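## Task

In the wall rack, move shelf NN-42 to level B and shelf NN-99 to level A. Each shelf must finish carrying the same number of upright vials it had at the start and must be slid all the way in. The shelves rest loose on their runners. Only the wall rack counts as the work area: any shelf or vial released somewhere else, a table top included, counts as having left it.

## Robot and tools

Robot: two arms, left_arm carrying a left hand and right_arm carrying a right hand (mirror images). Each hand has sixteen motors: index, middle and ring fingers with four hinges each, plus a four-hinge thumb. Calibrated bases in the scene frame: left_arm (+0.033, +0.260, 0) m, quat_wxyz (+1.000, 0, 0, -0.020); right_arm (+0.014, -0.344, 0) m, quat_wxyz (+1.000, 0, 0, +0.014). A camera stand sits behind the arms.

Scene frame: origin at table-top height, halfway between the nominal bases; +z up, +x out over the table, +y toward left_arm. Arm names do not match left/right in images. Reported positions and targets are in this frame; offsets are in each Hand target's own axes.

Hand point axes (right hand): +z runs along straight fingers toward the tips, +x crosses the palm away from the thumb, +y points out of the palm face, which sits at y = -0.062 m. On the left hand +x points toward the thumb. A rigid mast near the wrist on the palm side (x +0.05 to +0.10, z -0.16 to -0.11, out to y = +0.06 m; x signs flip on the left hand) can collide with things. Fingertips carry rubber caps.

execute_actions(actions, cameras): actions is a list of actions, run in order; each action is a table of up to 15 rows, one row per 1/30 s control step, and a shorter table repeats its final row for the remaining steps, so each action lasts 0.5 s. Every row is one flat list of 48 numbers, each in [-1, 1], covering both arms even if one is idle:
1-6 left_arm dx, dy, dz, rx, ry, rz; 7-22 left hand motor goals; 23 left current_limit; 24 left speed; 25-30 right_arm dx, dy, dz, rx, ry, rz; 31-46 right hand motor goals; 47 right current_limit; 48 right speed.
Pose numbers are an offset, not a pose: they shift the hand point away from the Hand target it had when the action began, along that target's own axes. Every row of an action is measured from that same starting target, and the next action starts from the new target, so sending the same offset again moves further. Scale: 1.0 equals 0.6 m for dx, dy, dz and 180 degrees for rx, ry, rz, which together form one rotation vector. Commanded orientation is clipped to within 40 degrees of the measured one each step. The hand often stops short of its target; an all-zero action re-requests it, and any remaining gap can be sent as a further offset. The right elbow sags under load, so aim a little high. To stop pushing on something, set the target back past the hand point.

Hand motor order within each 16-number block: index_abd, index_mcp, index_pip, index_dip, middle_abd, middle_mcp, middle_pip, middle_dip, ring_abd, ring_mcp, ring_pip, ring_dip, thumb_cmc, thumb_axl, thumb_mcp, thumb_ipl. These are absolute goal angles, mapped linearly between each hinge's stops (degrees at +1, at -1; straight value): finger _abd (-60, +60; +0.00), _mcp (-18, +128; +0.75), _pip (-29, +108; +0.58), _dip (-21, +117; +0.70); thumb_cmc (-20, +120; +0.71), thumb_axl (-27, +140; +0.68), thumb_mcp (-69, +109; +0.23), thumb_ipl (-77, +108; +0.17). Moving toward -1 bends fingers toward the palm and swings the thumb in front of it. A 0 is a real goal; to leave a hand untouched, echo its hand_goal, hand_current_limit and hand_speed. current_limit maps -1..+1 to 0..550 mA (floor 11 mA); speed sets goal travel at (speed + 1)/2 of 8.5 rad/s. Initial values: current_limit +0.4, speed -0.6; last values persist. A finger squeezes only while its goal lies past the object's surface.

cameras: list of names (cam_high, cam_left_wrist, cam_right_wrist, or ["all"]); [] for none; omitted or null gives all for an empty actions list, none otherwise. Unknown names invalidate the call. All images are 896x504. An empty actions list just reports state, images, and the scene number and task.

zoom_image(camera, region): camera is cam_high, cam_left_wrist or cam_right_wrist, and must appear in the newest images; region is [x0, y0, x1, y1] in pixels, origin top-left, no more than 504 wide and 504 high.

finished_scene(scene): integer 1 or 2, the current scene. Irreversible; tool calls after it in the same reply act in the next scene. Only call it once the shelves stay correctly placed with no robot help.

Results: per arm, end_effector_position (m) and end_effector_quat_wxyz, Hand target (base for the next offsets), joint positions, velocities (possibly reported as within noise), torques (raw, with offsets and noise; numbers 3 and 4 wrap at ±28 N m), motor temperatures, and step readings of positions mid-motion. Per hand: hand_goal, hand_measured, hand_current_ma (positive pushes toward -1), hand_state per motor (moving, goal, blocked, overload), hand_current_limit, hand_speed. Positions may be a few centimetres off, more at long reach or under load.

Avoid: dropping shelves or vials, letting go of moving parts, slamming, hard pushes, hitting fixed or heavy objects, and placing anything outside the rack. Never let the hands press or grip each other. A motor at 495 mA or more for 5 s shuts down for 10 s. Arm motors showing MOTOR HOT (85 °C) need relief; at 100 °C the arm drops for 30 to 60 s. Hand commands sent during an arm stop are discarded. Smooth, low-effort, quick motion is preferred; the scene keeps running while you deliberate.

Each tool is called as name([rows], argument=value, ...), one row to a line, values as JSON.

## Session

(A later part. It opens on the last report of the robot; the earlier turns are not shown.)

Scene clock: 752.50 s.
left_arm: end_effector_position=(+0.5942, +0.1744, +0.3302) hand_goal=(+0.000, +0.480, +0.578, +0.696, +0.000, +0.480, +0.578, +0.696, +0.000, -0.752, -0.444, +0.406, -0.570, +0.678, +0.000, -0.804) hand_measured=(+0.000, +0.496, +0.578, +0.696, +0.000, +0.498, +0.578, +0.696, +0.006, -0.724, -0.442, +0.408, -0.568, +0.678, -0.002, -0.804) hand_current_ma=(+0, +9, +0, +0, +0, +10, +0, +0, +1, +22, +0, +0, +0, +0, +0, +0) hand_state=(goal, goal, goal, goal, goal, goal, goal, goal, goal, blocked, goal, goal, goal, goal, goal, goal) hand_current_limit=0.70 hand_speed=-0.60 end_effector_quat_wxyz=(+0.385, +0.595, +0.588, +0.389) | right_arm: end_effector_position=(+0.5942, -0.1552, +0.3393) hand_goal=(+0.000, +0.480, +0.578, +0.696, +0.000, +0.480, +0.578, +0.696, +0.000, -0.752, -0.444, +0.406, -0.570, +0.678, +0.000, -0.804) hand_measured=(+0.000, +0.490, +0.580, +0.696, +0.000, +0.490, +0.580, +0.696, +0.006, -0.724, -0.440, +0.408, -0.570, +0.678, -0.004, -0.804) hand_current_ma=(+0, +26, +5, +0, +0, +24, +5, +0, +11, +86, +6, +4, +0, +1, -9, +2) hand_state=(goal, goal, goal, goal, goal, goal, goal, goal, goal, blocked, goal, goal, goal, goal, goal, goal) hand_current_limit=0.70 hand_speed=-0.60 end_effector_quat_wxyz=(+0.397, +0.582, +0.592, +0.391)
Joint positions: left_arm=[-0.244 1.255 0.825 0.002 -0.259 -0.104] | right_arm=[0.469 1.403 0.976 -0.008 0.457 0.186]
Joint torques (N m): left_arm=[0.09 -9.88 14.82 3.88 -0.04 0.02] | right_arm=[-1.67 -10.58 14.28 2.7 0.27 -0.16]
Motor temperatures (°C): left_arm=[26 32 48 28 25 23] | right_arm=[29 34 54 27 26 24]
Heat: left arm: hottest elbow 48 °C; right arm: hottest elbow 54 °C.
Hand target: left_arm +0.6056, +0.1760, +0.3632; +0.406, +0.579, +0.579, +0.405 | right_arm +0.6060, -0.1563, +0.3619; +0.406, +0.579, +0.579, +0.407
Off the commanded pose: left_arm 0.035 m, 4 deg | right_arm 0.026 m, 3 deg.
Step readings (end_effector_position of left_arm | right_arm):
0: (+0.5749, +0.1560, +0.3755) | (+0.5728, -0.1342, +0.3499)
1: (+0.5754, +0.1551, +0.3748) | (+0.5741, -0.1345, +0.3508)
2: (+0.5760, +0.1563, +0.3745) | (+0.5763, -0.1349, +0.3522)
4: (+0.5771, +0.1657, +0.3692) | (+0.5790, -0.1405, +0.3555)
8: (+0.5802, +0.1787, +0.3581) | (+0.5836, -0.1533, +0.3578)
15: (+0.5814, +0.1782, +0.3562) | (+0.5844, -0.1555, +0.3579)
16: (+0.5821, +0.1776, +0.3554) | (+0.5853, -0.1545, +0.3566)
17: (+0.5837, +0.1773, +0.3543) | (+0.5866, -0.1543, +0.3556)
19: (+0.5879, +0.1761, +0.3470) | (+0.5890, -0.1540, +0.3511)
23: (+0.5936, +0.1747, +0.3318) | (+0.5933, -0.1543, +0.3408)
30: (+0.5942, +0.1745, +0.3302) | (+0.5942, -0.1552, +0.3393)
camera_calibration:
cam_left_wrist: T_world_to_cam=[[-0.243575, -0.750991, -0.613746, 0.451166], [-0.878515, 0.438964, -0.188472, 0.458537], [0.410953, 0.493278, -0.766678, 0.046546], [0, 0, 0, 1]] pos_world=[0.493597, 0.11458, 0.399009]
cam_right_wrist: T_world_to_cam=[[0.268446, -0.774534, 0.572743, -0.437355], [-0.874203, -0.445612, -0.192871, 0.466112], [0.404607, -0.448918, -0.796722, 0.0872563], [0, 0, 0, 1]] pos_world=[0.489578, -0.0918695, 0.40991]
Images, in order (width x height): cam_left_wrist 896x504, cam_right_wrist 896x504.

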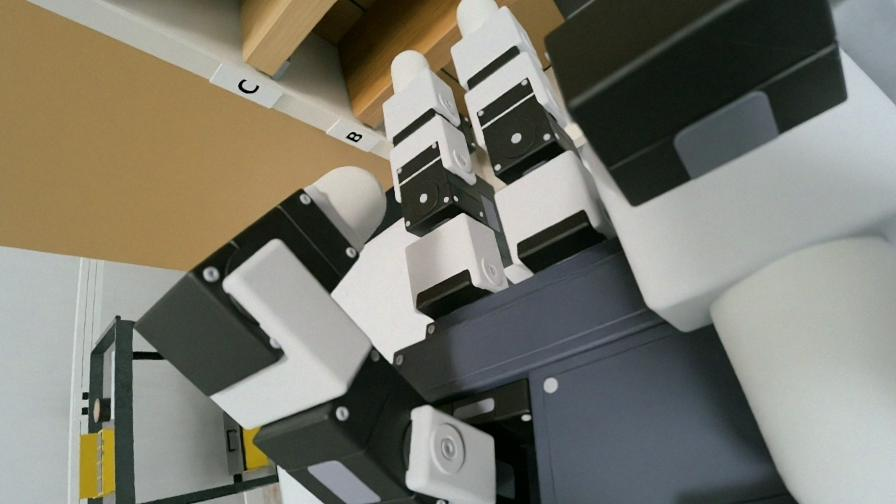

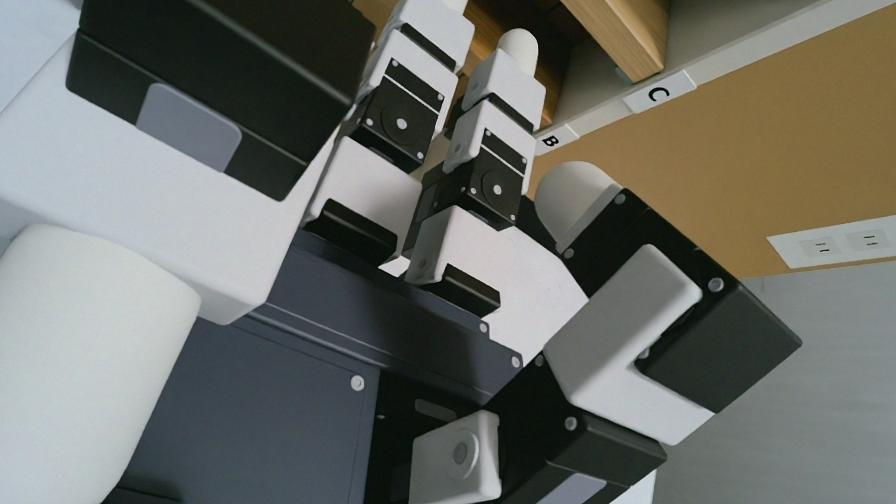

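execute_actions([
  [[0,0.0345,-0.0125,-0.0194,0,0,0,0.479,0.577,0.696,0,0.479,0.577,0.696,0,-0.753,-0.445,0.406,-0.571,0.677,0,-0.805,0.7,-0.6,0,0,0,-0.012,0,0,0,0.479,0.577,0.696,0,0.479,0.577,0.696,0,-0.753,-0.445,0.406,-0.571,0.677,0,-0.805,0.7,-0.6]],
  [[0,0.0114,0.0313,0,0,0,0,0.479,0.577,0.696,0,0.479,0.577,0.696,0,-0.753,-0.445,0.406,-0.571,0.677,0,-0.805,0.7,-0.6,0,0.0114,0.0313,0,0,0,0,0.479,0.577,0.696,0,0.479,0.577,0.696,0,-0.753,-0.445,0.406,-0.571,0.677,0,-0.805,0.7,-0.6]],
], cameras=["cam_left_wrist","cam_right_wrist"])

zoom_image(camera="cam_left_wrist", region=[200, 0, 560, 250])

zoom_image(camera="cam_right_wrist", region=[340, 0, 700, 250])

Scene clock: 776.63 s.
left_arm: end_effector_position=(+0.6105, +0.1764, +0.3540) hand_goal=(+0.000, +0.480, +0.578, +0.696, +0.000, +0.480, +0.578, +0.696, +0.000, -0.752, -0.444, +0.406, -0.570, +0.678, +0.000, -0.804) hand_measured=(+0.000, +0.496, +0.580, +0.696, +0.000, +0.498, +0.578, +0.696, +0.006, -0.724, -0.442, +0.408, -0.568, +0.678, -0.002, -0.804) hand_current_ma=(+0, +9, +0, +0, +0, +10, +0, +0, +1, +22, +0, +0, +0, +0, +0, +0) hand_state=(goal, goal, goal, goal, goal, goal, goal, goal, goal, blocked, goal, goal, goal, goal, goal, goal) hand_current_limit=0.70 hand_speed=-0.60 end_effector_quat_wxyz=(+0.403, +0.582, +0.577, +0.407) | right_arm: end_effector_position=(+0.6124, -0.1566, +0.3337) hand_goal=(+0.000, +0.480, +0.578, +0.696, +0.000, +0.480, +0.578, +0.696, +0.000, -0.752, -0.444, +0.406, -0.570, +0.678, +0.000, -0.804) hand_measured=(+0.000, +0.490, +0.580, +0.696, +0.000, +0.490, +0.580, +0.696, +0.006, -0.724, -0.440, +0.408, -0.570, +0.678, -0.004, -0.804) hand_current_ma=(+0, +26, +5, +0, +0, +25, +5, +0, +11, +86, +6, +4, +0, +1, -9, +2) hand_state=(goal, goal, goal, goal, goal, goal, goal, goal, goal, blocked, goal, goal, goal, goal, goal, goal) hand_current_limit=0.70 hand_speed=-0.60 end_effector_quat_wxyz=(+0.406, +0.576, +0.587, +0.398)
Joint positions: left_arm=[-0.228 1.285 0.873 0.049 -0.251 -0.084] | right_arm=[0.447 1.457 0.994 0.062 0.443 0.16]
Joint torques (N m): left_arm=[-0.15 -8.82 15.95 4.01 0 0.04] | right_arm=[-1.67 -11.34 15.13 2.74 0.25 -0.16]
Heat: left arm: hottest elbow 47 °C; right arm: hottest elbow 53 °C.
Hand target: left_arm +0.6255, +0.1760, +0.3863; +0.423, +0.567, +0.566, +0.423 | right_arm +0.6259, -0.1561, +0.3629; +0.417, +0.571, +0.571, +0.418
Off the commanded pose: left_arm 0.036 m, 4 deg | right_arm 0.032 m, 3 deg.
Step readings (end_effector_position of left_arm | right_arm):
0: (+0.5942, +0.1744, +0.3302) | (+0.5942, -0.1552, +0.3393)
1: (+0.5944, +0.1743, +0.3319) | (+0.5944, -0.1550, +0.3418)
2: (+0.5945, +0.1740, +0.3342) | (+0.5950, -0.1544, +0.3446)
4: (+0.5950, +0.1736, +0.3392) | (+0.5956, -0.1537, +0.3493)
8: (+0.5952, +0.1731, +0.3413) | (+0.5958, -0.1532, +0.3518)
15: (+0.5952, +0.1729, +0.3414) | (+0.5958, -0.1530, +0.3521)
16: (+0.5960, +0.1728, +0.3419) | (+0.5970, -0.1527, +0.3509)
17: (+0.5980, +0.1727, +0.3432) | (+0.5996, -0.1537, +0.3504)
19: (+0.6037, +0.1742, +0.3471) | (+0.6050, -0.1533, +0.3465)
23: (+0.6100, +0.1757, +0.3532) | (+0.6112, -0.1549, +0.3355)
30: (+0.6105, +0.1764, +0.3540) | (+0.6124, -0.1566, +0.3337)
camera_calibration:
cam_left_wrist: T_world_to_cam=[[-0.204281, -0.75237, -0.626266, 0.451878], [-0.865829, 0.437364, -0.243007, 0.488376], [0.456737, 0.492598, -0.740769, 0.0200971], [0, 0, 0, 1]] pos_world=[0.505981, 0.116482, 0.416562]
cam_right_wrist: T_world_to_cam=[[0.252224, -0.77259, 0.582655, -0.433181], [-0.868789, -0.445956, -0.215242, 0.484503], [0.426133, -0.451915, -0.783699, 0.0567468], [0, 0, 0, 1]] pos_world=[0.506008, -0.0929595, 0.401153]
Images, in order (width x height): cam_left_wrist 896x504, cam_right_wrist 896x504.

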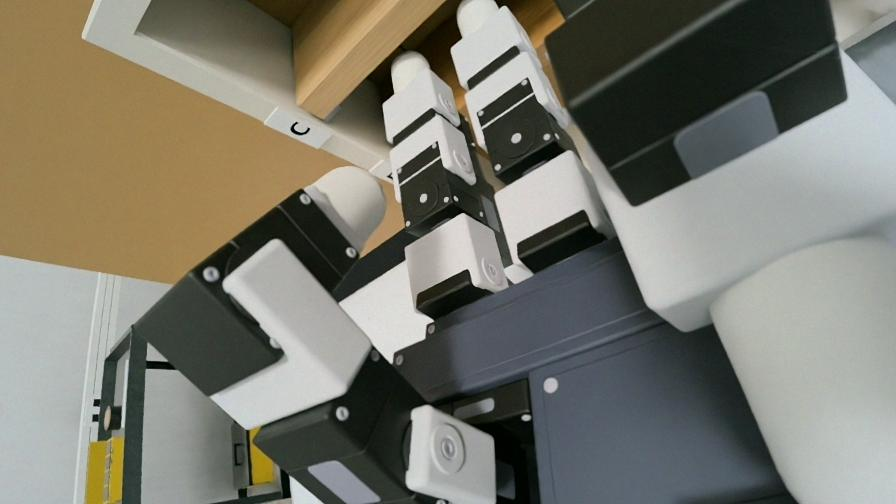

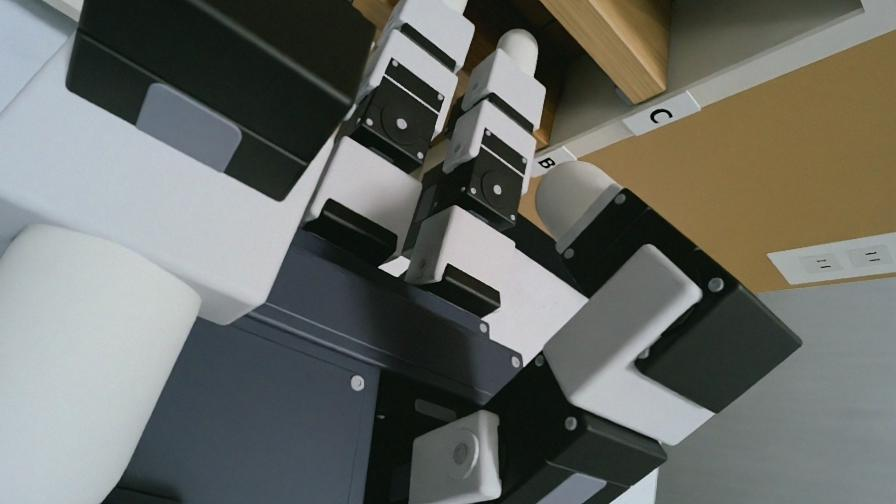

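Scaled by 1.400.

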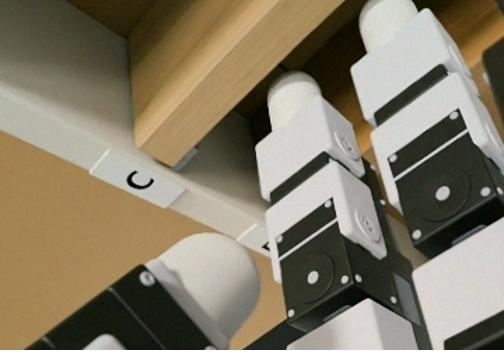

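Scaled by 1.400.

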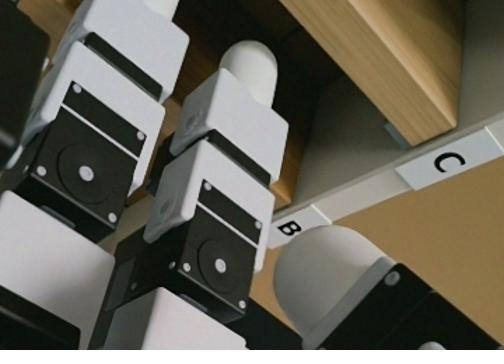

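execute_actions([
  [[0,-0.0017,0.0353,0,0,0,0,0.479,0.577,0.696,0,0.479,0.577,0.696,0,-0.753,-0.445,0.406,-0.571,0.677,0,-0.805,0.7,-0.6,0,0.0133,0.0307,0,0,0,0,0.479,0.577,0.696,0,0.479,0.577,0.696,0,-0.753,-0.445,0.406,-0.571,0.677,0,-0.805,0.7,-0.6]],
  [[0,0.0095,0.032,0,0,0,0,0.479,0.577,0.696,0,0.479,0.577,0.696,0,-0.753,-0.445,0.406,-0.571,0.677,0,-0.805,0.7,-0.6,0,0.0101,0.0318,0,0,0,0,0.479,0.577,0.696,0,0.479,0.577,0.696,0,-0.753,-0.445,0.406,-0.571,0.677,0,-0.805,0.7,-0.6]],
], cameras=["cam_left_wrist","cam_right_wrist"])

zoom_image(camera="cam_left_wrist", region=[200, 0, 560, 250])

zoom_image(camera="cam_right_wrist", region=[340, 0, 700, 250])

Scene clock: 820.77 s.
left_arm: end_effector_position=(+0.6506, +0.1750, +0.3471) hand_goal=(+0.000, +0.480, +0.578, +0.696, +0.000, +0.480, +0.578, +0.696, +0.000, -0.752, -0.444, +0.406, -0.570, +0.678, +0.000, -0.804) hand_measured=(+0.000, +0.496, +0.580, +0.696, +0.000, +0.498, +0.578, +0.696, +0.006, -0.724, -0.442, +0.408, -0.568, +0.678, -0.002, -0.804) hand_current_ma=(+0, +9, +0, +0, +0, +10, +0, +0, +1, +22, +0, +0, +0, +0, +0, +0) hand_state=(goal, goal, goal, goal, goal, goal, goal, goal, goal, blocked, goal, goal, goal, goal, goal, goal) hand_current_limit=0.70 hand_speed=-0.60 end_effector_quat_wxyz=(+0.403, +0.583, +0.577, +0.406) | right_arm: end_effector_position=(+0.6511, -0.1555, +0.3416) hand_goal=(+0.000, +0.480, +0.578, +0.696, +0.000, +0.480, +0.578, +0.696, +0.000, -0.752, -0.444, +0.406, -0.570, +0.678, +0.000, -0.804) hand_measured=(+0.000, +0.490, +0.580, +0.696, +0.000, +0.490, +0.580, +0.696, +0.006, -0.724, -0.440, +0.408, -0.570, +0.678, -0.004, -0.804) hand_current_ma=(+0, +26, +5, +0, +0, +25, +5, +0, +11, +86, +6, +4, +0, +1, -9, +2) hand_state=(goal, goal, goal, goal, goal, goal, goal, goal, goal, blocked, goal, goal, goal, goal, goal, goal) hand_current_limit=0.70 hand_speed=-0.60 end_effector_quat_wxyz=(+0.408, +0.575, +0.583, +0.405)
Joint positions: left_arm=[-0.206 1.397 0.96 0.076 -0.23 -0.077] | right_arm=[0.413 1.538 1.097 0.062 0.41 0.147]
Joint torques (N m): left_arm=[0.03 -10.81 15.76 4.05 0.04 0.01] | right_arm=[-1.61 -12.51 15.35 2.33 0.21 -0.18]
Heat: left arm: hottest elbow 46 °C; right arm: hottest elbow 51 °C.
Hand target: left_arm +0.6655, +0.1759, +0.3793; +0.423, +0.567, +0.566, +0.423 | right_arm +0.6659, -0.1562, +0.3651; +0.417, +0.571, +0.571, +0.418
Off the commanded pose: left_arm 0.035 m, 4 deg | right_arm 0.028 m, 2 deg.
Step readings (end_effector_position of left_arm | right_arm):
0: (+0.6105, +0.1764, +0.3540) | (+0.6124, -0.1566, +0.3337)
1: (+0.6117, +0.1760, +0.3539) | (+0.6138, -0.1562, +0.3343)
2: (+0.6146, +0.1764, +0.3547) | (+0.6170, -0.1566, +0.3352)
4: (+0.6231, +0.1749, +0.3531) | (+0.6232, -0.1546, +0.3380)
8: (+0.6319, +0.1746, +0.3445) | (+0.6300, -0.1547, +0.3417)
15: (+0.6326, +0.1743, +0.3426) | (+0.6304, -0.1561, +0.3417)
16: (+0.6337, +0.1743, +0.3432) | (+0.6320, -0.1554, +0.3418)
17: (+0.6361, +0.1737, +0.3441) | (+0.6356, -0.1562, +0.3425)
19: (+0.6431, +0.1739, +0.3462) | (+0.6430, -0.1539, +0.3435)
23: (+0.6504, +0.1746, +0.3476) | (+0.6504, -0.1539, +0.3421)
30: (+0.6506, +0.1750, +0.3471) | (+0.6511, -0.1555, +0.3416)
camera_calibration:
cam_left_wrist: T_world_to_cam=[[-0.205724, -0.75285, -0.625216, 0.455307], [-0.865707, 0.437913, -0.242454, 0.52168], [0.456321, 0.491375, -0.741837, -0.0017368], [0, 0, 0, 1]] pos_world=[0.546082, 0.115181, 0.40986]
cam_right_wrist: T_world_to_cam=[[0.244911, -0.777414, 0.57935, -0.441637], [-0.865372, -0.444736, -0.230957, 0.523588], [0.437208, -0.444789, -0.781672, 0.0402282], [0, 0, 0, 1]] pos_world=[0.543672, -0.0925831, 0.408234]
Images, in order (width x height): cam_left_wrist 896x504, cam_right_wrist 896x504.

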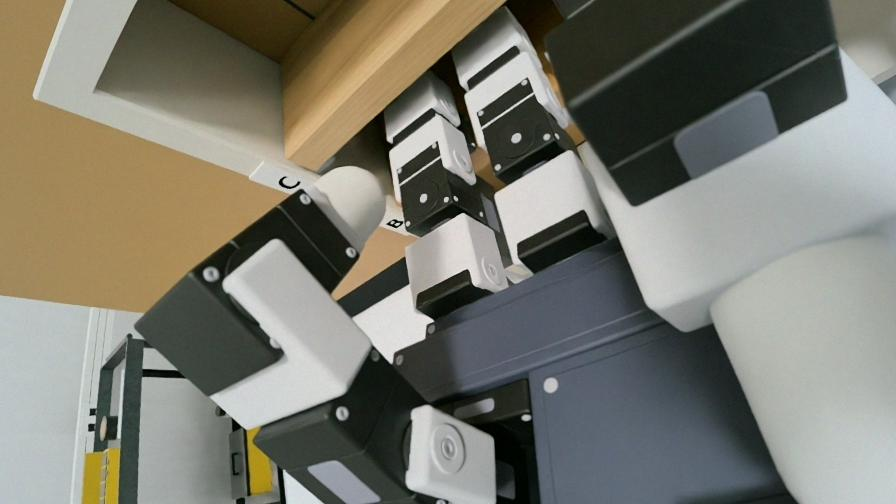

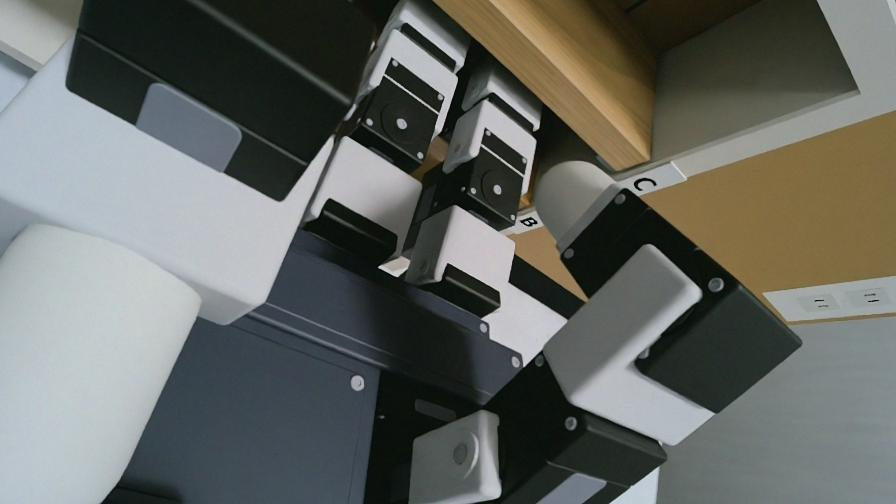

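Scaled by 1.400.

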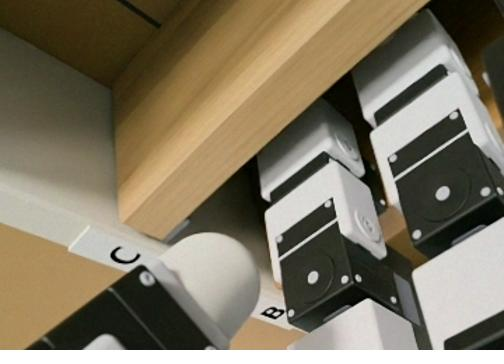

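Scaled by 1.400.

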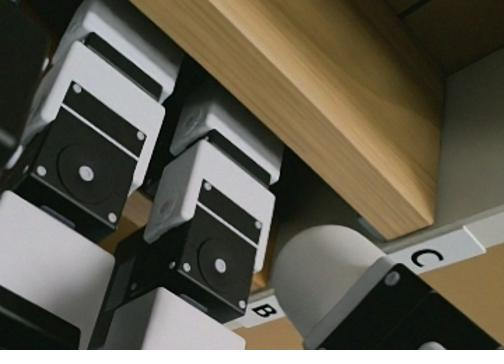

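execute_actions([
  [[0,0.0193,0.0065,0,0,0,0,0.479,0.577,0.696,0,0.479,0.577,0.696,0,-0.753,-0.445,0.406,-0.571,0.677,0,-0.805,0.7,-0.6,0,0.0115,0.0087,0,0,0,0,0.479,0.577,0.696,0,0.479,0.577,0.696,0,-0.753,-0.445,0.406,-0.571,0.677,0,-0.805,0.7,-0.6]],
  [[0,0.0096,-0.0028,0,0,0,0,0.479,0.577,0.696,0,0.479,0.577,0.696,0,-0.753,-0.445,0.406,-0.571,0.677,0,-0.805,0.7,-0.6,0,0.0095,-0.003,0,0,0,0,0.479,0.577,0.696,0,0.479,0.577,0.696,0,-0.753,-0.445,0.406,-0.571,0.677,0,-0.805,0.7,-0.6]],
], cameras=["cam_left_wrist","cam_right_wrist"])

zoom_image(camera="cam_left_wrist", region=[200, 0, 560, 250])

zoom_image(camera="cam_right_wrist", region=[340, 0, 700, 250])

Scene clock: 848.33 s.
left_arm: end_effector_position=(+0.6581, +0.1742, +0.3625) hand_goal=(+0.000, +0.480, +0.578, +0.696, +0.000, +0.480, +0.578, +0.696, +0.000, -0.752, -0.444, +0.406, -0.570, +0.678, +0.000, -0.804) hand_measured=(+0.000, +0.502, +0.584, +0.696, +0.000, +0.498, +0.582, +0.696, +0.006, -0.724, -0.442, +0.408, -0.568, +0.678, -0.002, -0.804) hand_current_ma=(+0, +15, +1, +0, +0, +11, +1, +0, +1, +22, +0, +0, +0, +0, +0, +0) hand_state=(goal, blocked, goal, goal, goal, goal, goal, goal, goal, blocked, goal, goal, goal, goal, goal, goal) hand_current_limit=0.70 hand_speed=-0.60 end_effector_quat_wxyz=(+0.410, +0.578, +0.574, +0.410) | right_arm: end_effector_position=(+0.6576, -0.1537, +0.3516) hand_goal=(+0.000, +0.480, +0.578, +0.696, +0.000, +0.480, +0.578, +0.696, +0.000, -0.752, -0.444, +0.406, -0.570, +0.678, +0.000, -0.804) hand_measured=(+0.000, +0.494, +0.582, +0.696, +0.000, +0.490, +0.580, +0.696, +0.006, -0.724, -0.440, +0.408, -0.570, +0.678, -0.004, -0.804) hand_current_ma=(+0, +33, +6, +0, +0, +25, +5, +0, +11, +86, +6, +4, +0, +1, -9, +2) hand_state=(goal, goal, goal, goal, goal, goal, goal, goal, goal, blocked, goal, goal, goal, goal, goal, goal) hand_current_limit=0.70 hand_speed=-0.60 end_effector_quat_wxyz=(+0.408, +0.573, +0.582, +0.408)
Joint positions: left_arm=[-0.203 1.404 0.997 0.063 -0.225 -0.076] | right_arm=[0.41 1.544 1.128 0.044 0.405 0.145]
Joint torques (N m): left_arm=[-0.09 -11.52 16.68 2.61 0 0.02] | right_arm=[-1.67 -12.69 15.87 1.81 0.19 -0.17]
Heat: left arm: hottest elbow 48 °C; right arm: hottest elbow 50 °C.
Hand target: left_arm +0.6726, +0.1760, +0.3956; +0.424, +0.567, +0.566, +0.423 | right_arm +0.6730, -0.1561, +0.3757; +0.417, +0.571, +0.571, +0.418
Off the commanded pose: left_arm 0.036 m, 3 deg | right_arm 0.029 m, 2 deg.
Step readings (end_effector_position of left_arm | right_arm):
0: (+0.6506, +0.1750, +0.3471) | (+0.6511, -0.1555, +0.3416)
1: (+0.6510, +0.1750, +0.3482) | (+0.6515, -0.1553, +0.3420)
2: (+0.6519, +0.1750, +0.3496) | (+0.6524, -0.1551, +0.3427)
4: (+0.6541, +0.1750, +0.3548) | (+0.6543, -0.1548, +0.3453)
8: (+0.6567, +0.1747, +0.3628) | (+0.6563, -0.1543, +0.3511)
15: (+0.6571, +0.1745, +0.3617) | (+0.6566, -0.1541, +0.3510)
16: (+0.6572, +0.1744, +0.3616) | (+0.6567, -0.1541, +0.3507)
17: (+0.6575, +0.1744, +0.3616) | (+0.6569, -0.1540, +0.3507)
19: (+0.6580, +0.1743, +0.3626) | (+0.6572, -0.1538, +0.3507)
23: (+0.6581, +0.1742, +0.3625) | (+0.6576, -0.1537, +0.3518)
30: (+0.6581, +0.1742, +0.3625) | (+0.6576, -0.1537, +0.3516)
camera_calibration:
cam_left_wrist: T_world_to_cam=[[-0.196101, -0.7556, -0.62499, 0.460055], [-0.860633, 0.438086, -0.2596, 0.535034], [0.469953, 0.486979, -0.736204, -0.00360331], [0, 0, 0, 1]] pos_world=[0.552379, 0.114981, 0.423772]
cam_right_wrist: T_world_to_cam=[[0.243742, -0.778323, 0.578622, -0.446634], [-0.862811, -0.446471, -0.237108, 0.532492], [0.442885, -0.441448, -0.780369, 0.0423326], [0, 0, 0, 1]] pos_world=[0.549555, -0.0911956, 0.417726]
Images, in order (width x height): cam_left_wrist 896x504, cam_right_wrist 896x504.

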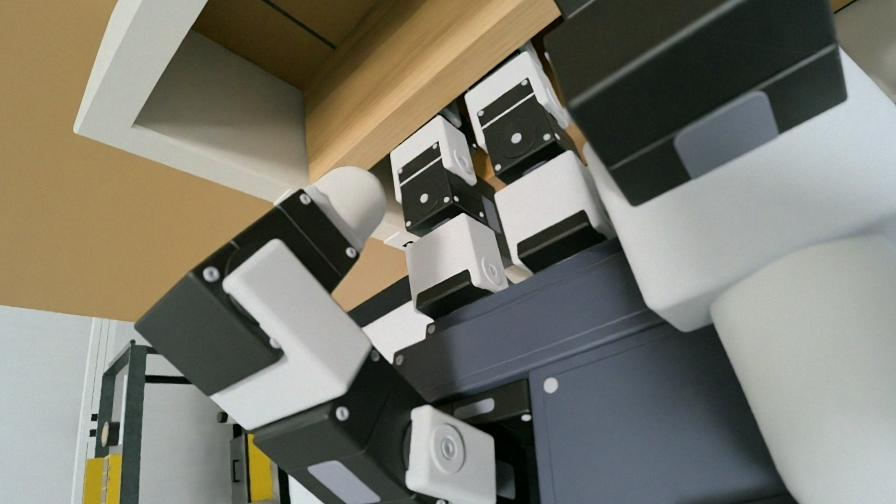

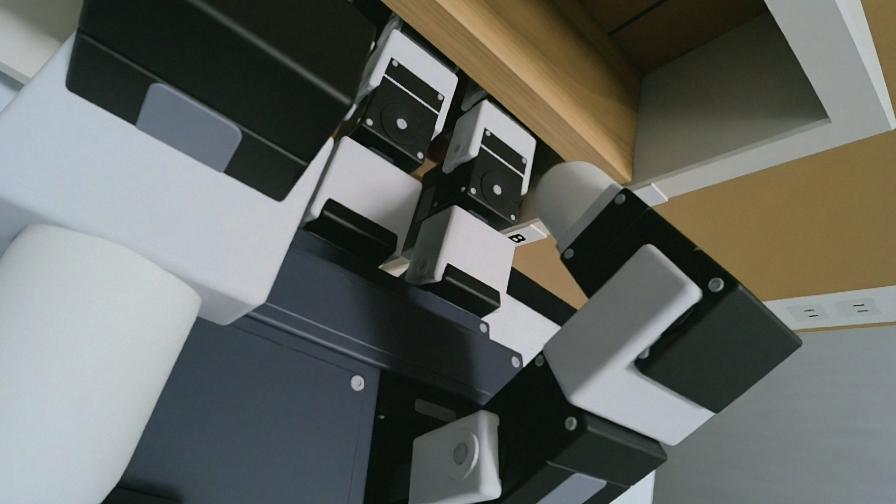

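Scaled by 1.400.

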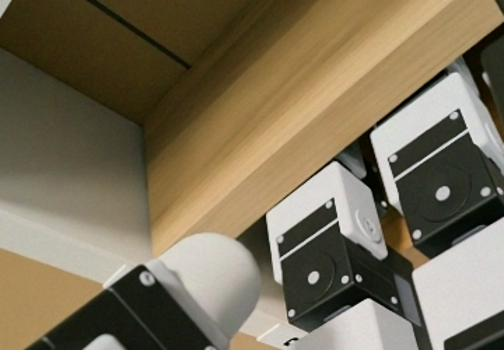

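Scaled by 1.400.

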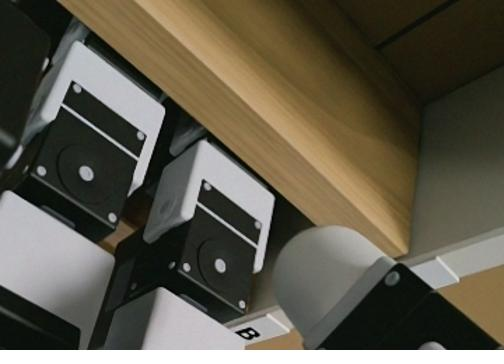

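execute_actions([
  [[0,0.0064,-0.0019,0,0,0,0,0.479,0.577,0.696,0,0.479,0.577,0.696,0,-0.753,-0.445,0.406,-0.571,0.677,0,-0.805,0.7,-0.6,0,0.0064,-0.002,0,0,0,0,0.479,0.577,0.696,0,0.479,0.577,0.696,0,-0.753,-0.445,0.406,-0.571,0.677,0,-0.805,0.7,-0.6]],
  [[0,0.0064,-0.0019,0,0,0,0,0.479,0.577,0.696,0,0.479,0.577,0.696,0,-0.753,-0.445,0.406,-0.571,0.677,0,-0.805,0.7,-0.6,0,0.0064,-0.002,0,0,0,0,0.479,0.577,0.696,0,0.479,0.577,0.696,0,-0.753,-0.445,0.406,-0.571,0.677,0,-0.805,0.7,-0.6]],
  [[0,0.0064,-0.0019,0,0,0,0,0.479,0.577,0.696,0,0.479,0.577,0.696,0,-0.753,-0.445,0.406,-0.571,0.677,0,-0.805,0.7,-0.6,0,0.0064,-0.002,0,0,0,0,0.479,0.577,0.696,0,0.479,0.577,0.696,0,-0.753,-0.445,0.406,-0.571,0.677,0,-0.805,0.7,-0.6]],
], cameras=["cam_left_wrist","cam_right_wrist"])

zoom_image(camera="cam_left_wrist", region=[200, 0, 560, 250])

zoom_image(camera="cam_right_wrist", region=[340, 0, 700, 250])

Scene clock: 870.67 s.
left_arm: end_effector_position=(+0.6602, +0.1737, +0.3631) hand_goal=(+0.000, +0.480, +0.578, +0.696, +0.000, +0.480, +0.578, +0.696, +0.000, -0.752, -0.444, +0.406, -0.570, +0.678, +0.000, -0.804) hand_measured=(+0.000, +0.502, +0.584, +0.696, +0.000, +0.498, +0.582, +0.696, +0.006, -0.724, -0.442, +0.408, -0.568, +0.678, -0.002, -0.804) hand_current_ma=(+0, +15, +1, +0, +0, +11, +1, +0, +1, +22, +0, +0, +0, +0, +0, +0) hand_state=(goal, blocked, goal, goal, goal, goal, goal, goal, goal, blocked, goal, goal, goal, goal, goal, goal) hand_current_limit=0.70 hand_speed=-0.60 end_effector_quat_wxyz=(+0.403, +0.583, +0.577, +0.406) | right_arm: end_effector_position=(+0.6596, -0.1527, +0.3529) hand_goal=(+0.000, +0.480, +0.578, +0.696, +0.000, +0.480, +0.578, +0.696, +0.000, -0.752, -0.444, +0.406, -0.570, +0.678, +0.000, -0.804) hand_measured=(+0.000, +0.494, +0.582, +0.696, +0.000, +0.490, +0.580, +0.696, +0.006, -0.724, -0.440, +0.408, -0.570, +0.678, -0.004, -0.804) hand_current_ma=(+0, +36, +6, +0, +0, +25, +5, +0, +11, +86, +6, +4, +0, +1, -9, +2) hand_state=(goal, goal, goal, goal, goal, goal, goal, goal, goal, blocked, goal, goal, goal, goal, goal, goal) hand_current_limit=0.70 hand_speed=-0.60 end_effector_quat_wxyz=(+0.406, +0.575, +0.586, +0.401)
Joint positions: left_arm=[-0.203 1.404 1.013 0.028 -0.225 -0.076] | right_arm=[0.41 1.544 1.143 0.011 0.405 0.145]
Joint torques (N m): left_arm=[-0.32 -12.63 17.05 2.74 -0.01 -0.01] | right_arm=[-1.55 -13.92 16.24 1.85 0.22 -0.17]
Heat: left arm: hottest elbow 47 °C; right arm: hottest elbow 53 °C.
Hand target: left_arm +0.6725, +0.1760, +0.4074; +0.423, +0.567, +0.566, +0.423 | right_arm +0.6730, -0.1561, +0.3879; +0.417, +0.571, +0.571, +0.418
Off the commanded pose: left_arm 0.046 m, 4 deg | right_arm 0.038 m, 3 deg.
Step readings (end_effector_position of left_arm | right_arm):
0: (+0.6581, +0.1742, +0.3625) | (+0.6576, -0.1537, +0.3516)
1: (+0.6582, +0.1742, +0.3625) | (+0.6577, -0.1536, +0.3516)
2: (+0.6584, +0.1742, +0.3625) | (+0.6578, -0.1535, +0.3514)
4: (+0.6587, +0.1741, +0.3628) | (+0.6581, -0.1534, +0.3518)
8: (+0.6588, +0.1740, +0.3628) | (+0.6583, -0.1533, +0.3522)
15: (+0.6588, +0.1740, +0.3628) | (+0.6583, -0.1533, +0.3522)
16: (+0.6589, +0.1740, +0.3626) | (+0.6584, -0.1533, +0.3522)
17: (+0.6592, +0.1740, +0.3628) | (+0.6585, -0.1532, +0.3521)
19: (+0.6595, +0.1739, +0.3631) | (+0.6588, -0.1531, +0.3526)
23: (+0.6595, +0.1739, +0.3629) | (+0.6589, -0.1530, +0.3526)
30: (+0.6596, +0.1739, +0.3631) | (+0.6589, -0.1530, +0.3526)
31: (+0.6597, +0.1738, +0.3630) | (+0.6590, -0.1530, +0.3526)
32: (+0.6599, +0.1738, +0.3632) | (+0.6592, -0.1529, +0.3527)
34: (+0.6601, +0.1737, +0.3632) | (+0.6595, -0.1528, +0.3529)
38: (+0.6602, +0.1737, +0.3632) | (+0.6596, -0.1527, +0.3529)
45: (+0.6602, +0.1737, +0.3631) | (+0.6596, -0.1527, +0.3529)
camera_calibration:
cam_left_wrist: T_world_to_cam=[[-0.207958, -0.752614, -0.62476, 0.467602], [-0.86533, 0.43934, -0.241214, 0.533501], [0.456023, 0.490461, -0.742624, 0.00704495], [0, 0, 0, 1]] pos_world=[0.555684, 0.11408, 0.426059]
cam_right_wrist: T_world_to_cam=[[0.252729, -0.774098, 0.580431, -0.453079], [-0.866384, -0.448113, -0.220393, 0.531149], [0.430704, -0.447177, -0.783918, 0.0512901], [0, 0, 0, 1]] pos_world=[0.552594, -0.089777, 0.42025]
Images, in order (width x height): cam_left_wrist 896x504, cam_right_wrist 896x504.

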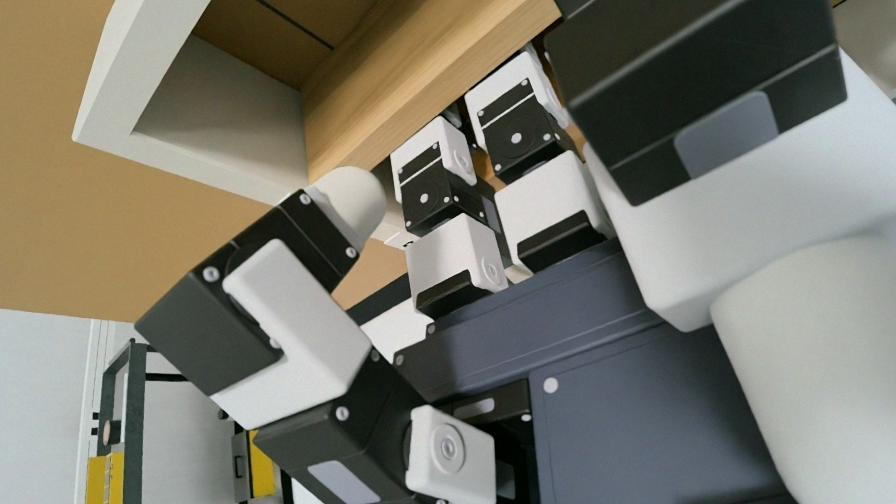

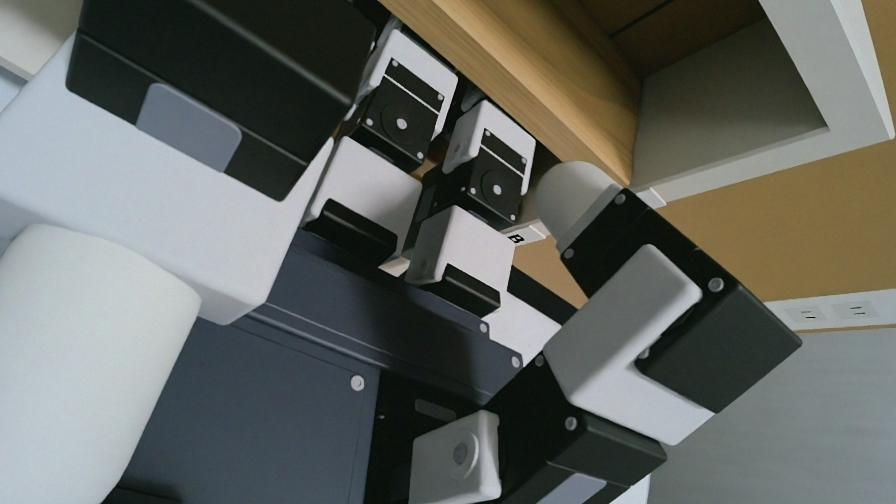

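Scaled by 1.400.

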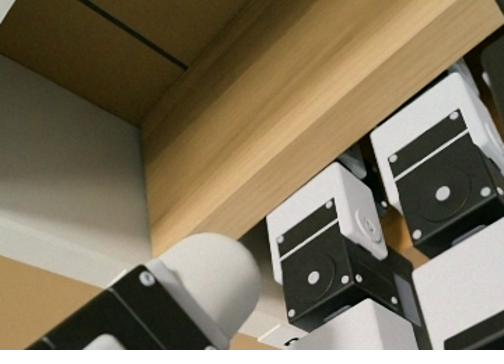

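Scaled by 1.400.

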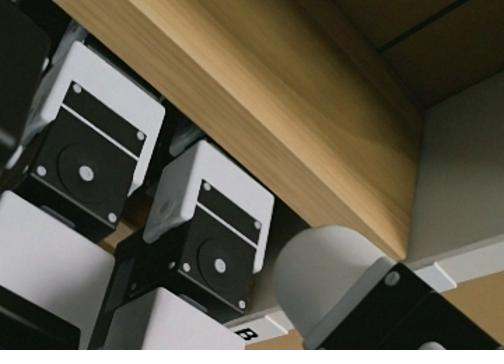

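execute_actions([
  [[0,0.0096,-0.0028,0,0,0,0,0.479,0.577,0.696,0,0.479,0.577,0.696,0,-0.753,-0.445,0.406,-0.571,0.677,0,-0.805,0.7,-0.6,0,0.0095,-0.003,0,0,0,0,0.479,0.577,0.696,0,0.479,0.577,0.696,0,-0.753,-0.445,0.406,-0.571,0.677,0,-0.805,0.7,-0.6]],
  [[0,0.0096,-0.0028,0,0,0,0,0.479,0.577,0.696,0,0.479,0.577,0.696,0,-0.753,-0.445,0.406,-0.571,0.677,0,-0.805,0.7,-0.6,0,0.0095,-0.003,0,0,0,0,0.479,0.577,0.696,0,0.479,0.577,0.696,0,-0.753,-0.445,0.406,-0.571,0.677,0,-0.805,0.7,-0.6]],
], cameras=["cam_left_wrist","cam_right_wrist"])

Scene clock: 886.87 s.
left_arm: end_effector_position=(+0.6624, +0.1732, +0.3643) hand_goal=(+0.000, +0.480, +0.578, +0.696, +0.000, +0.480, +0.578, +0.696, +0.000, -0.752, -0.444, +0.406, -0.570, +0.678, +0.000, -0.804) hand_measured=(+0.000, +0.502, +0.584, +0.696, +0.000, +0.498, +0.582, +0.696, +0.006, -0.724, -0.442, +0.408, -0.568, +0.678, -0.002, -0.804) hand_current_ma=(+0, +16, +1, +0, +0, +11, +1, +0, +1, +22, +0, +0, +0, +0, +0, +0) hand_state=(goal, blocked, goal, goal, goal, goal, goal, goal, goal, blocked, goal, goal, goal, goal, goal, goal) hand_current_limit=0.70 hand_speed=-0.60 end_effector_quat_wxyz=(+0.396, +0.588, +0.580, +0.402) | right_arm: end_effector_position=(+0.6615, -0.1521, +0.3541) hand_goal=(+0.000, +0.480, +0.578, +0.696, +0.000, +0.480, +0.578, +0.696, +0.000, -0.752, -0.444, +0.406, -0.570, +0.678, +0.000, -0.804) hand_measured=(+0.000, +0.496, +0.582, +0.696, +0.000, +0.490, +0.580, +0.696, +0.006, -0.724, -0.440, +0.408, -0.570, +0.678, -0.004, -0.804) hand_current_ma=(+0, +44, +7, +0, +0, +25, +5, +0, +11, +86, +6, +4, +0, +1, -9, +2) hand_state=(goal, goal, goal, goal, goal, goal, goal, goal, goal, blocked, goal, goal, goal, goal, goal, goal) hand_current_limit=0.70 hand_speed=-0.60 end_effector_quat_wxyz=(+0.403, +0.577, +0.591, +0.394)
Joint positions: left_arm=[-0.203 1.404 1.029 -0.007 -0.225 -0.076] | right_arm=[0.41 1.544 1.159 -0.022 0.405 0.145]
Joint torques (N m): left_arm=[0.03 -13.57 17.46 2.93 -0.02 -0.01] | right_arm=[-1.67 -15.03 16.61 1.92 0.23 -0.17]
Motor temperatures (°C): left_arm=[26 32 50 28 25 23] | right_arm=[29 35 56 26 26 24]
Heat: left arm: hottest elbow 50 °C; right arm: hottest elbow 56 °C.
Hand target: left_arm +0.6726, +0.1760, +0.4195; +0.423, +0.567, +0.566, +0.423 | right_arm +0.6731, -0.1562, +0.3998; +0.417, +0.571, +0.571, +0.418
Off the commanded pose: left_arm 0.056 m, 5 deg | right_arm 0.047 m, 4 deg.
Step readings (end_effector_position of left_arm | right_arm):
0: (+0.6602, +0.1737, +0.3631) | (+0.6596, -0.1527, +0.3529)
1: (+0.6604, +0.1737, +0.3631) | (+0.6597, -0.1527, +0.3529)
2: (+0.6608, +0.1736, +0.3635) | (+0.6600, -0.1525, +0.3530)
4: (+0.6612, +0.1735, +0.3637) | (+0.6604, -0.1526, +0.3536)
8: (+0.6613, +0.1734, +0.3637) | (+0.6606, -0.1525, +0.3536)
15: (+0.6613, +0.1734, +0.3637) | (+0.6606, -0.1525, +0.3535)
16: (+0.6614, +0.1734, +0.3636) | (+0.6607, -0.1525, +0.3536)
17: (+0.6618, +0.1733, +0.3641) | (+0.6610, -0.1523, +0.3538)
19: (+0.6622, +0.1732, +0.3645) | (+0.6614, -0.1522, +0.3543)
23: (+0.6624, +0.1732, +0.3644) | (+0.6615, -0.1521, +0.3542)
30: (+0.6624, +0.1732, +0.3643) | (+0.6615, -0.1521, +0.3541)
camera_calibration:
cam_left_wrist: T_world_to_cam=[[-0.219217, -0.749819, -0.624272, 0.475195], [-0.869567, 0.440328, -0.223528, 0.532057], [0.44249, 0.493845, -0.748545, 0.017722], [0, 0, 0, 1]] pos_world=[0.558988, 0.113279, 0.428846]
cam_right_wrist: T_world_to_cam=[[0.261933, -0.769752, 0.582127, -0.459834], [-0.869994, -0.44942, -0.20281, 0.529279], [0.417733, -0.453324, -0.787398, 0.0605148], [0, 0, 0, 1]] pos_world=[0.555636, -0.0886568, 0.422674]
Images, in order (width x height): cam_left_wrist 896x504, cam_right_wrist 896x504.

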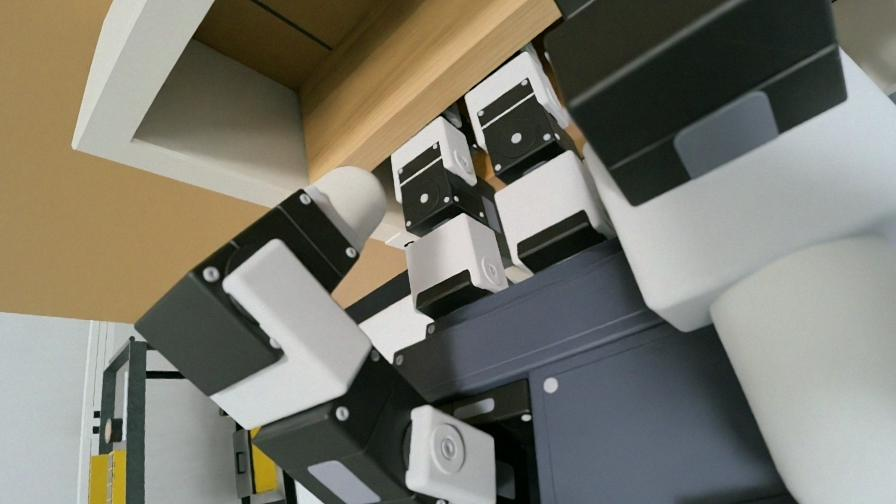

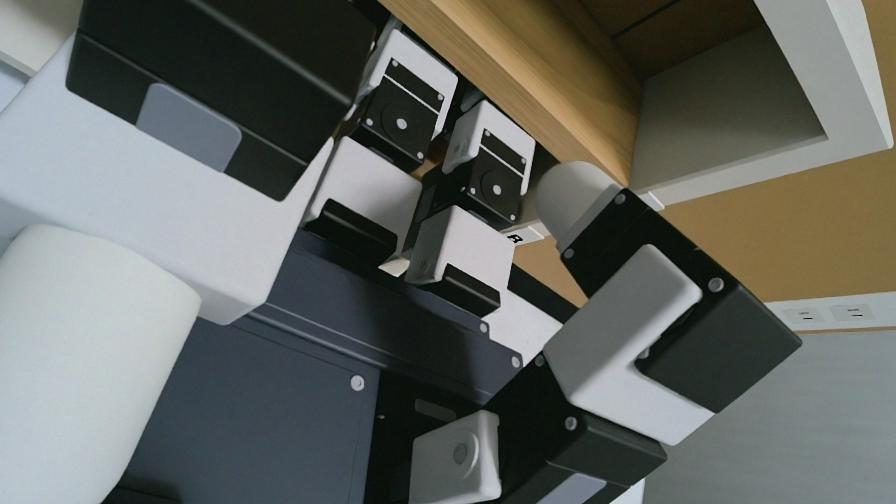

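execute_actions([
  [[0,0.0096,-0.0028,-0.014,0,0,0,0.479,0.577,0.696,0,0.479,0.577,0.696,0,-0.753,-0.445,0.406,-0.571,0.677,0,-0.805,0.7,-0.6,0,0.0095,-0.003,-0.014,0,0,0,0.479,0.577,0.696,0,0.479,0.577,0.696,0,-0.753,-0.445,0.406,-0.571,0.677,0,-0.805,0.7,-0.6]],
  [[0,0.0098,-0.002,-0.014,0,0,0,0.479,0.577,0.696,0,0.479,0.577,0.696,0,-0.753,-0.445,0.406,-0.571,0.677,0,-0.805,0.7,-0.6,0,0.0097,-0.0025,-0.014,0,0,0,0.479,0.577,0.696,0,0.479,0.577,0.696,0,-0.753,-0.445,0.406,-0.571,0.677,0,-0.805,0.7,-0.6]],
], cameras=["cam_left_wrist","cam_right_wrist"])

zoom_image(camera="cam_left_wrist", region=[200, 0, 560, 250])

zoom_image(camera="cam_right_wrist", region=[340, 0, 700, 250])

Scene clock: 917.73 s.
left_arm: end_effector_position=(+0.6632, +0.1736, +0.3808) hand_goal=(+0.000, +0.480, +0.578, +0.696, +0.000, +0.480, +0.578, +0.696, +0.000, -0.752, -0.444, +0.406, -0.570, +0.678, +0.000, -0.804) hand_measured=(+0.000, +0.512, +0.588, +0.696, +0.000, +0.508, +0.586, +0.696, +0.006, -0.724, -0.442, +0.408, -0.568, +0.678, -0.002, -0.804) hand_current_ma=(+0, +29, +4, +0, +0, +22, +2, +0, +1, +22, +0, +0, +0, +0, +0, +0) hand_state=(goal, blocked, goal, goal, goal, blocked, goal, goal, goal, blocked, goal, goal, goal, goal, goal, goal) hand_current_limit=0.70 hand_speed=-0.60 end_effector_quat_wxyz=(+0.417, +0.573, +0.567, +0.419) | right_arm: end_effector_position=(+0.6626, -0.1516, +0.3716) hand_goal=(+0.000, +0.480, +0.578, +0.696, +0.000, +0.480, +0.578, +0.696, +0.000, -0.752, -0.444, +0.406, -0.570, +0.678, +0.000, -0.804) hand_measured=(+0.002, +0.514, +0.592, +0.698, +0.002, +0.506, +0.590, +0.698, +0.006, -0.724, -0.440, +0.408, -0.570, +0.678, -0.004, -0.804) hand_current_ma=(+2, +110, +35, +2, +2, +78, +27, +2, +11, +86, +6, +4, +0, +1, -9, +2) hand_state=(goal, blocked, goal, goal, goal, blocked, goal, goal, goal, blocked, goal, goal, goal, goal, goal, goal) hand_current_limit=0.70 hand_speed=-0.60 end_effector_quat_wxyz=(+0.421, +0.564, +0.576, +0.416)
Joint positions: left_arm=[-0.201 1.405 1.029 0.062 -0.227 -0.065] | right_arm=[0.408 1.547 1.159 0.056 0.411 0.12]
Joint torques (N m): left_arm=[-0.38 -12.4 16.17 5.08 -0.1 0.09] | right_arm=[-1.73 -14.39 15.2 3.88 0.33 -0.29]
Motor temperatures (°C): left_arm=[26 33 55 28 25 23] | right_arm=[29 35 54 26 26 24]
Heat: left arm: hottest elbow 55 °C; right arm: hottest elbow 54 °C.
Hand target: left_arm +0.6730, +0.1761, +0.4314; +0.448, +0.547, +0.547, +0.448 | right_arm +0.6732, -0.1563, +0.4119; +0.442, +0.552, +0.552, +0.442
Off the commanded pose: left_arm 0.052 m, 6 deg | right_arm 0.042 m, 5 deg.
Step readings (end_effector_position of left_arm | right_arm):
0: (+0.6624, +0.1732, +0.3643) | (+0.6615, -0.1521, +0.3541)
1: (+0.6624, +0.1731, +0.3652) | (+0.6615, -0.1520, +0.3555)
2: (+0.6624, +0.1731, +0.3665) | (+0.6617, -0.1521, +0.3575)
4: (+0.6625, +0.1730, +0.3682) | (+0.6618, -0.1519, +0.3588)
8: (+0.6625, +0.1730, +0.3683) | (+0.6618, -0.1517, +0.3594)
15: (+0.6625, +0.1730, +0.3683) | (+0.6618, -0.1516, +0.3594)
16: (+0.6626, +0.1730, +0.3706) | (+0.6618, -0.1517, +0.3617)
17: (+0.6629, +0.1732, +0.3725) | (+0.6620, -0.1518, +0.3645)
19: (+0.6631, +0.1733, +0.3770) | (+0.6624, -0.1517, +0.3677)
23: (+0.6631, +0.1735, +0.3807) | (+0.6626, -0.1517, +0.3715)
30: (+0.6632, +0.1737, +0.3808) | (+0.6626, -0.1516, +0.3716)
camera_calibration:
cam_left_wrist: T_world_to_cam=[[-0.177789, -0.753293, -0.633199, 0.46253], [-0.853011, 0.438807, -0.282525, 0.547962], [0.490676, 0.489897, -0.720582, -0.0124719], [0, 0, 0, 1]] pos_world=[0.55577, 0.11408, 0.4387]
cam_right_wrist: T_world_to_cam=[[0.22224, -0.773113, 0.594059, -0.448519], [-0.853057, -0.449228, -0.265496, 0.546159], [0.472126, -0.447762, -0.759346, 0.0284305], [0, 0, 0, 1]] pos_world=[0.552161, -0.0886757, 0.433038]
Images, in order (width x height): cam_left_wrist 896x504, cam_right_wrist 896x504.

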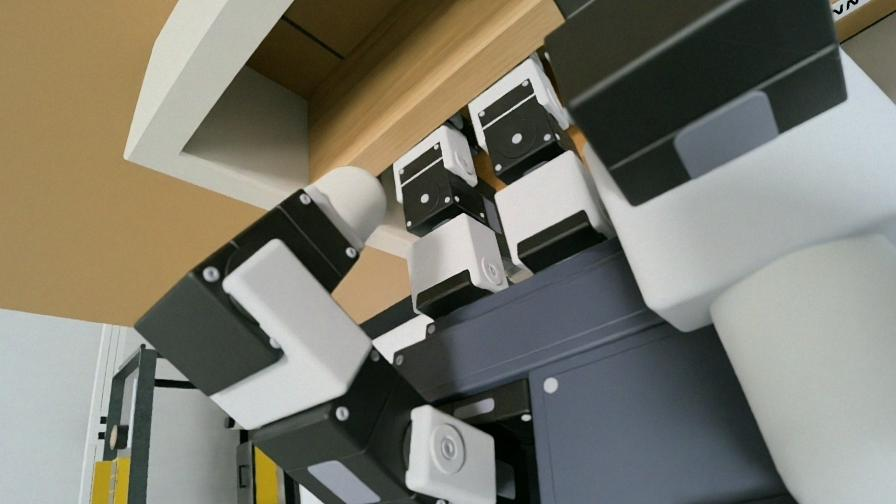

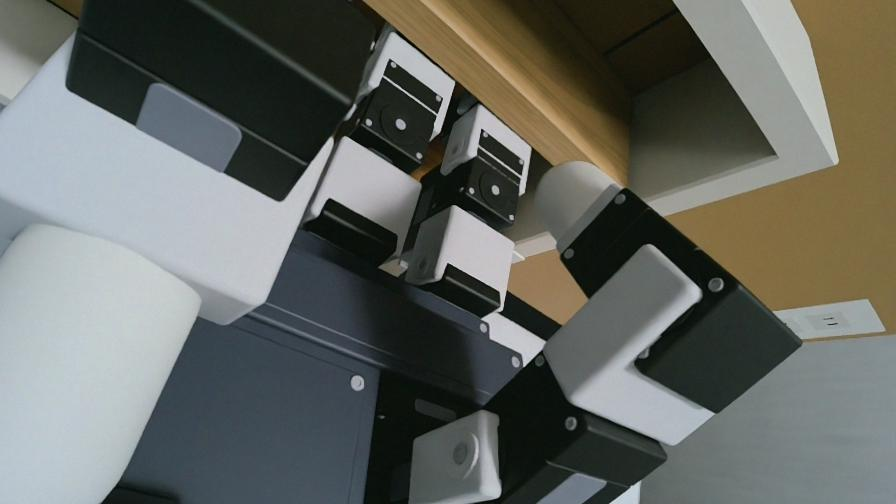

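Scaled by 1.400.

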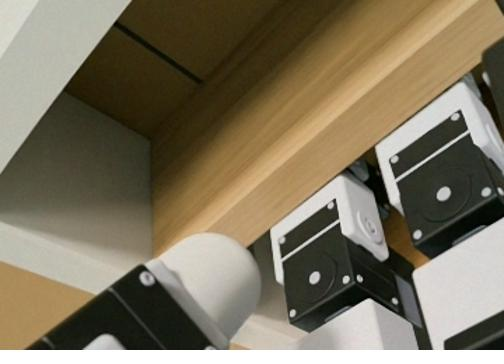

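Scaled by 1.400.

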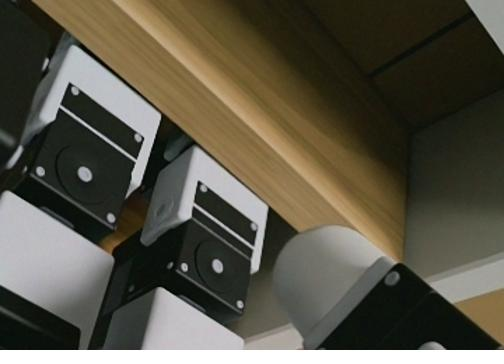

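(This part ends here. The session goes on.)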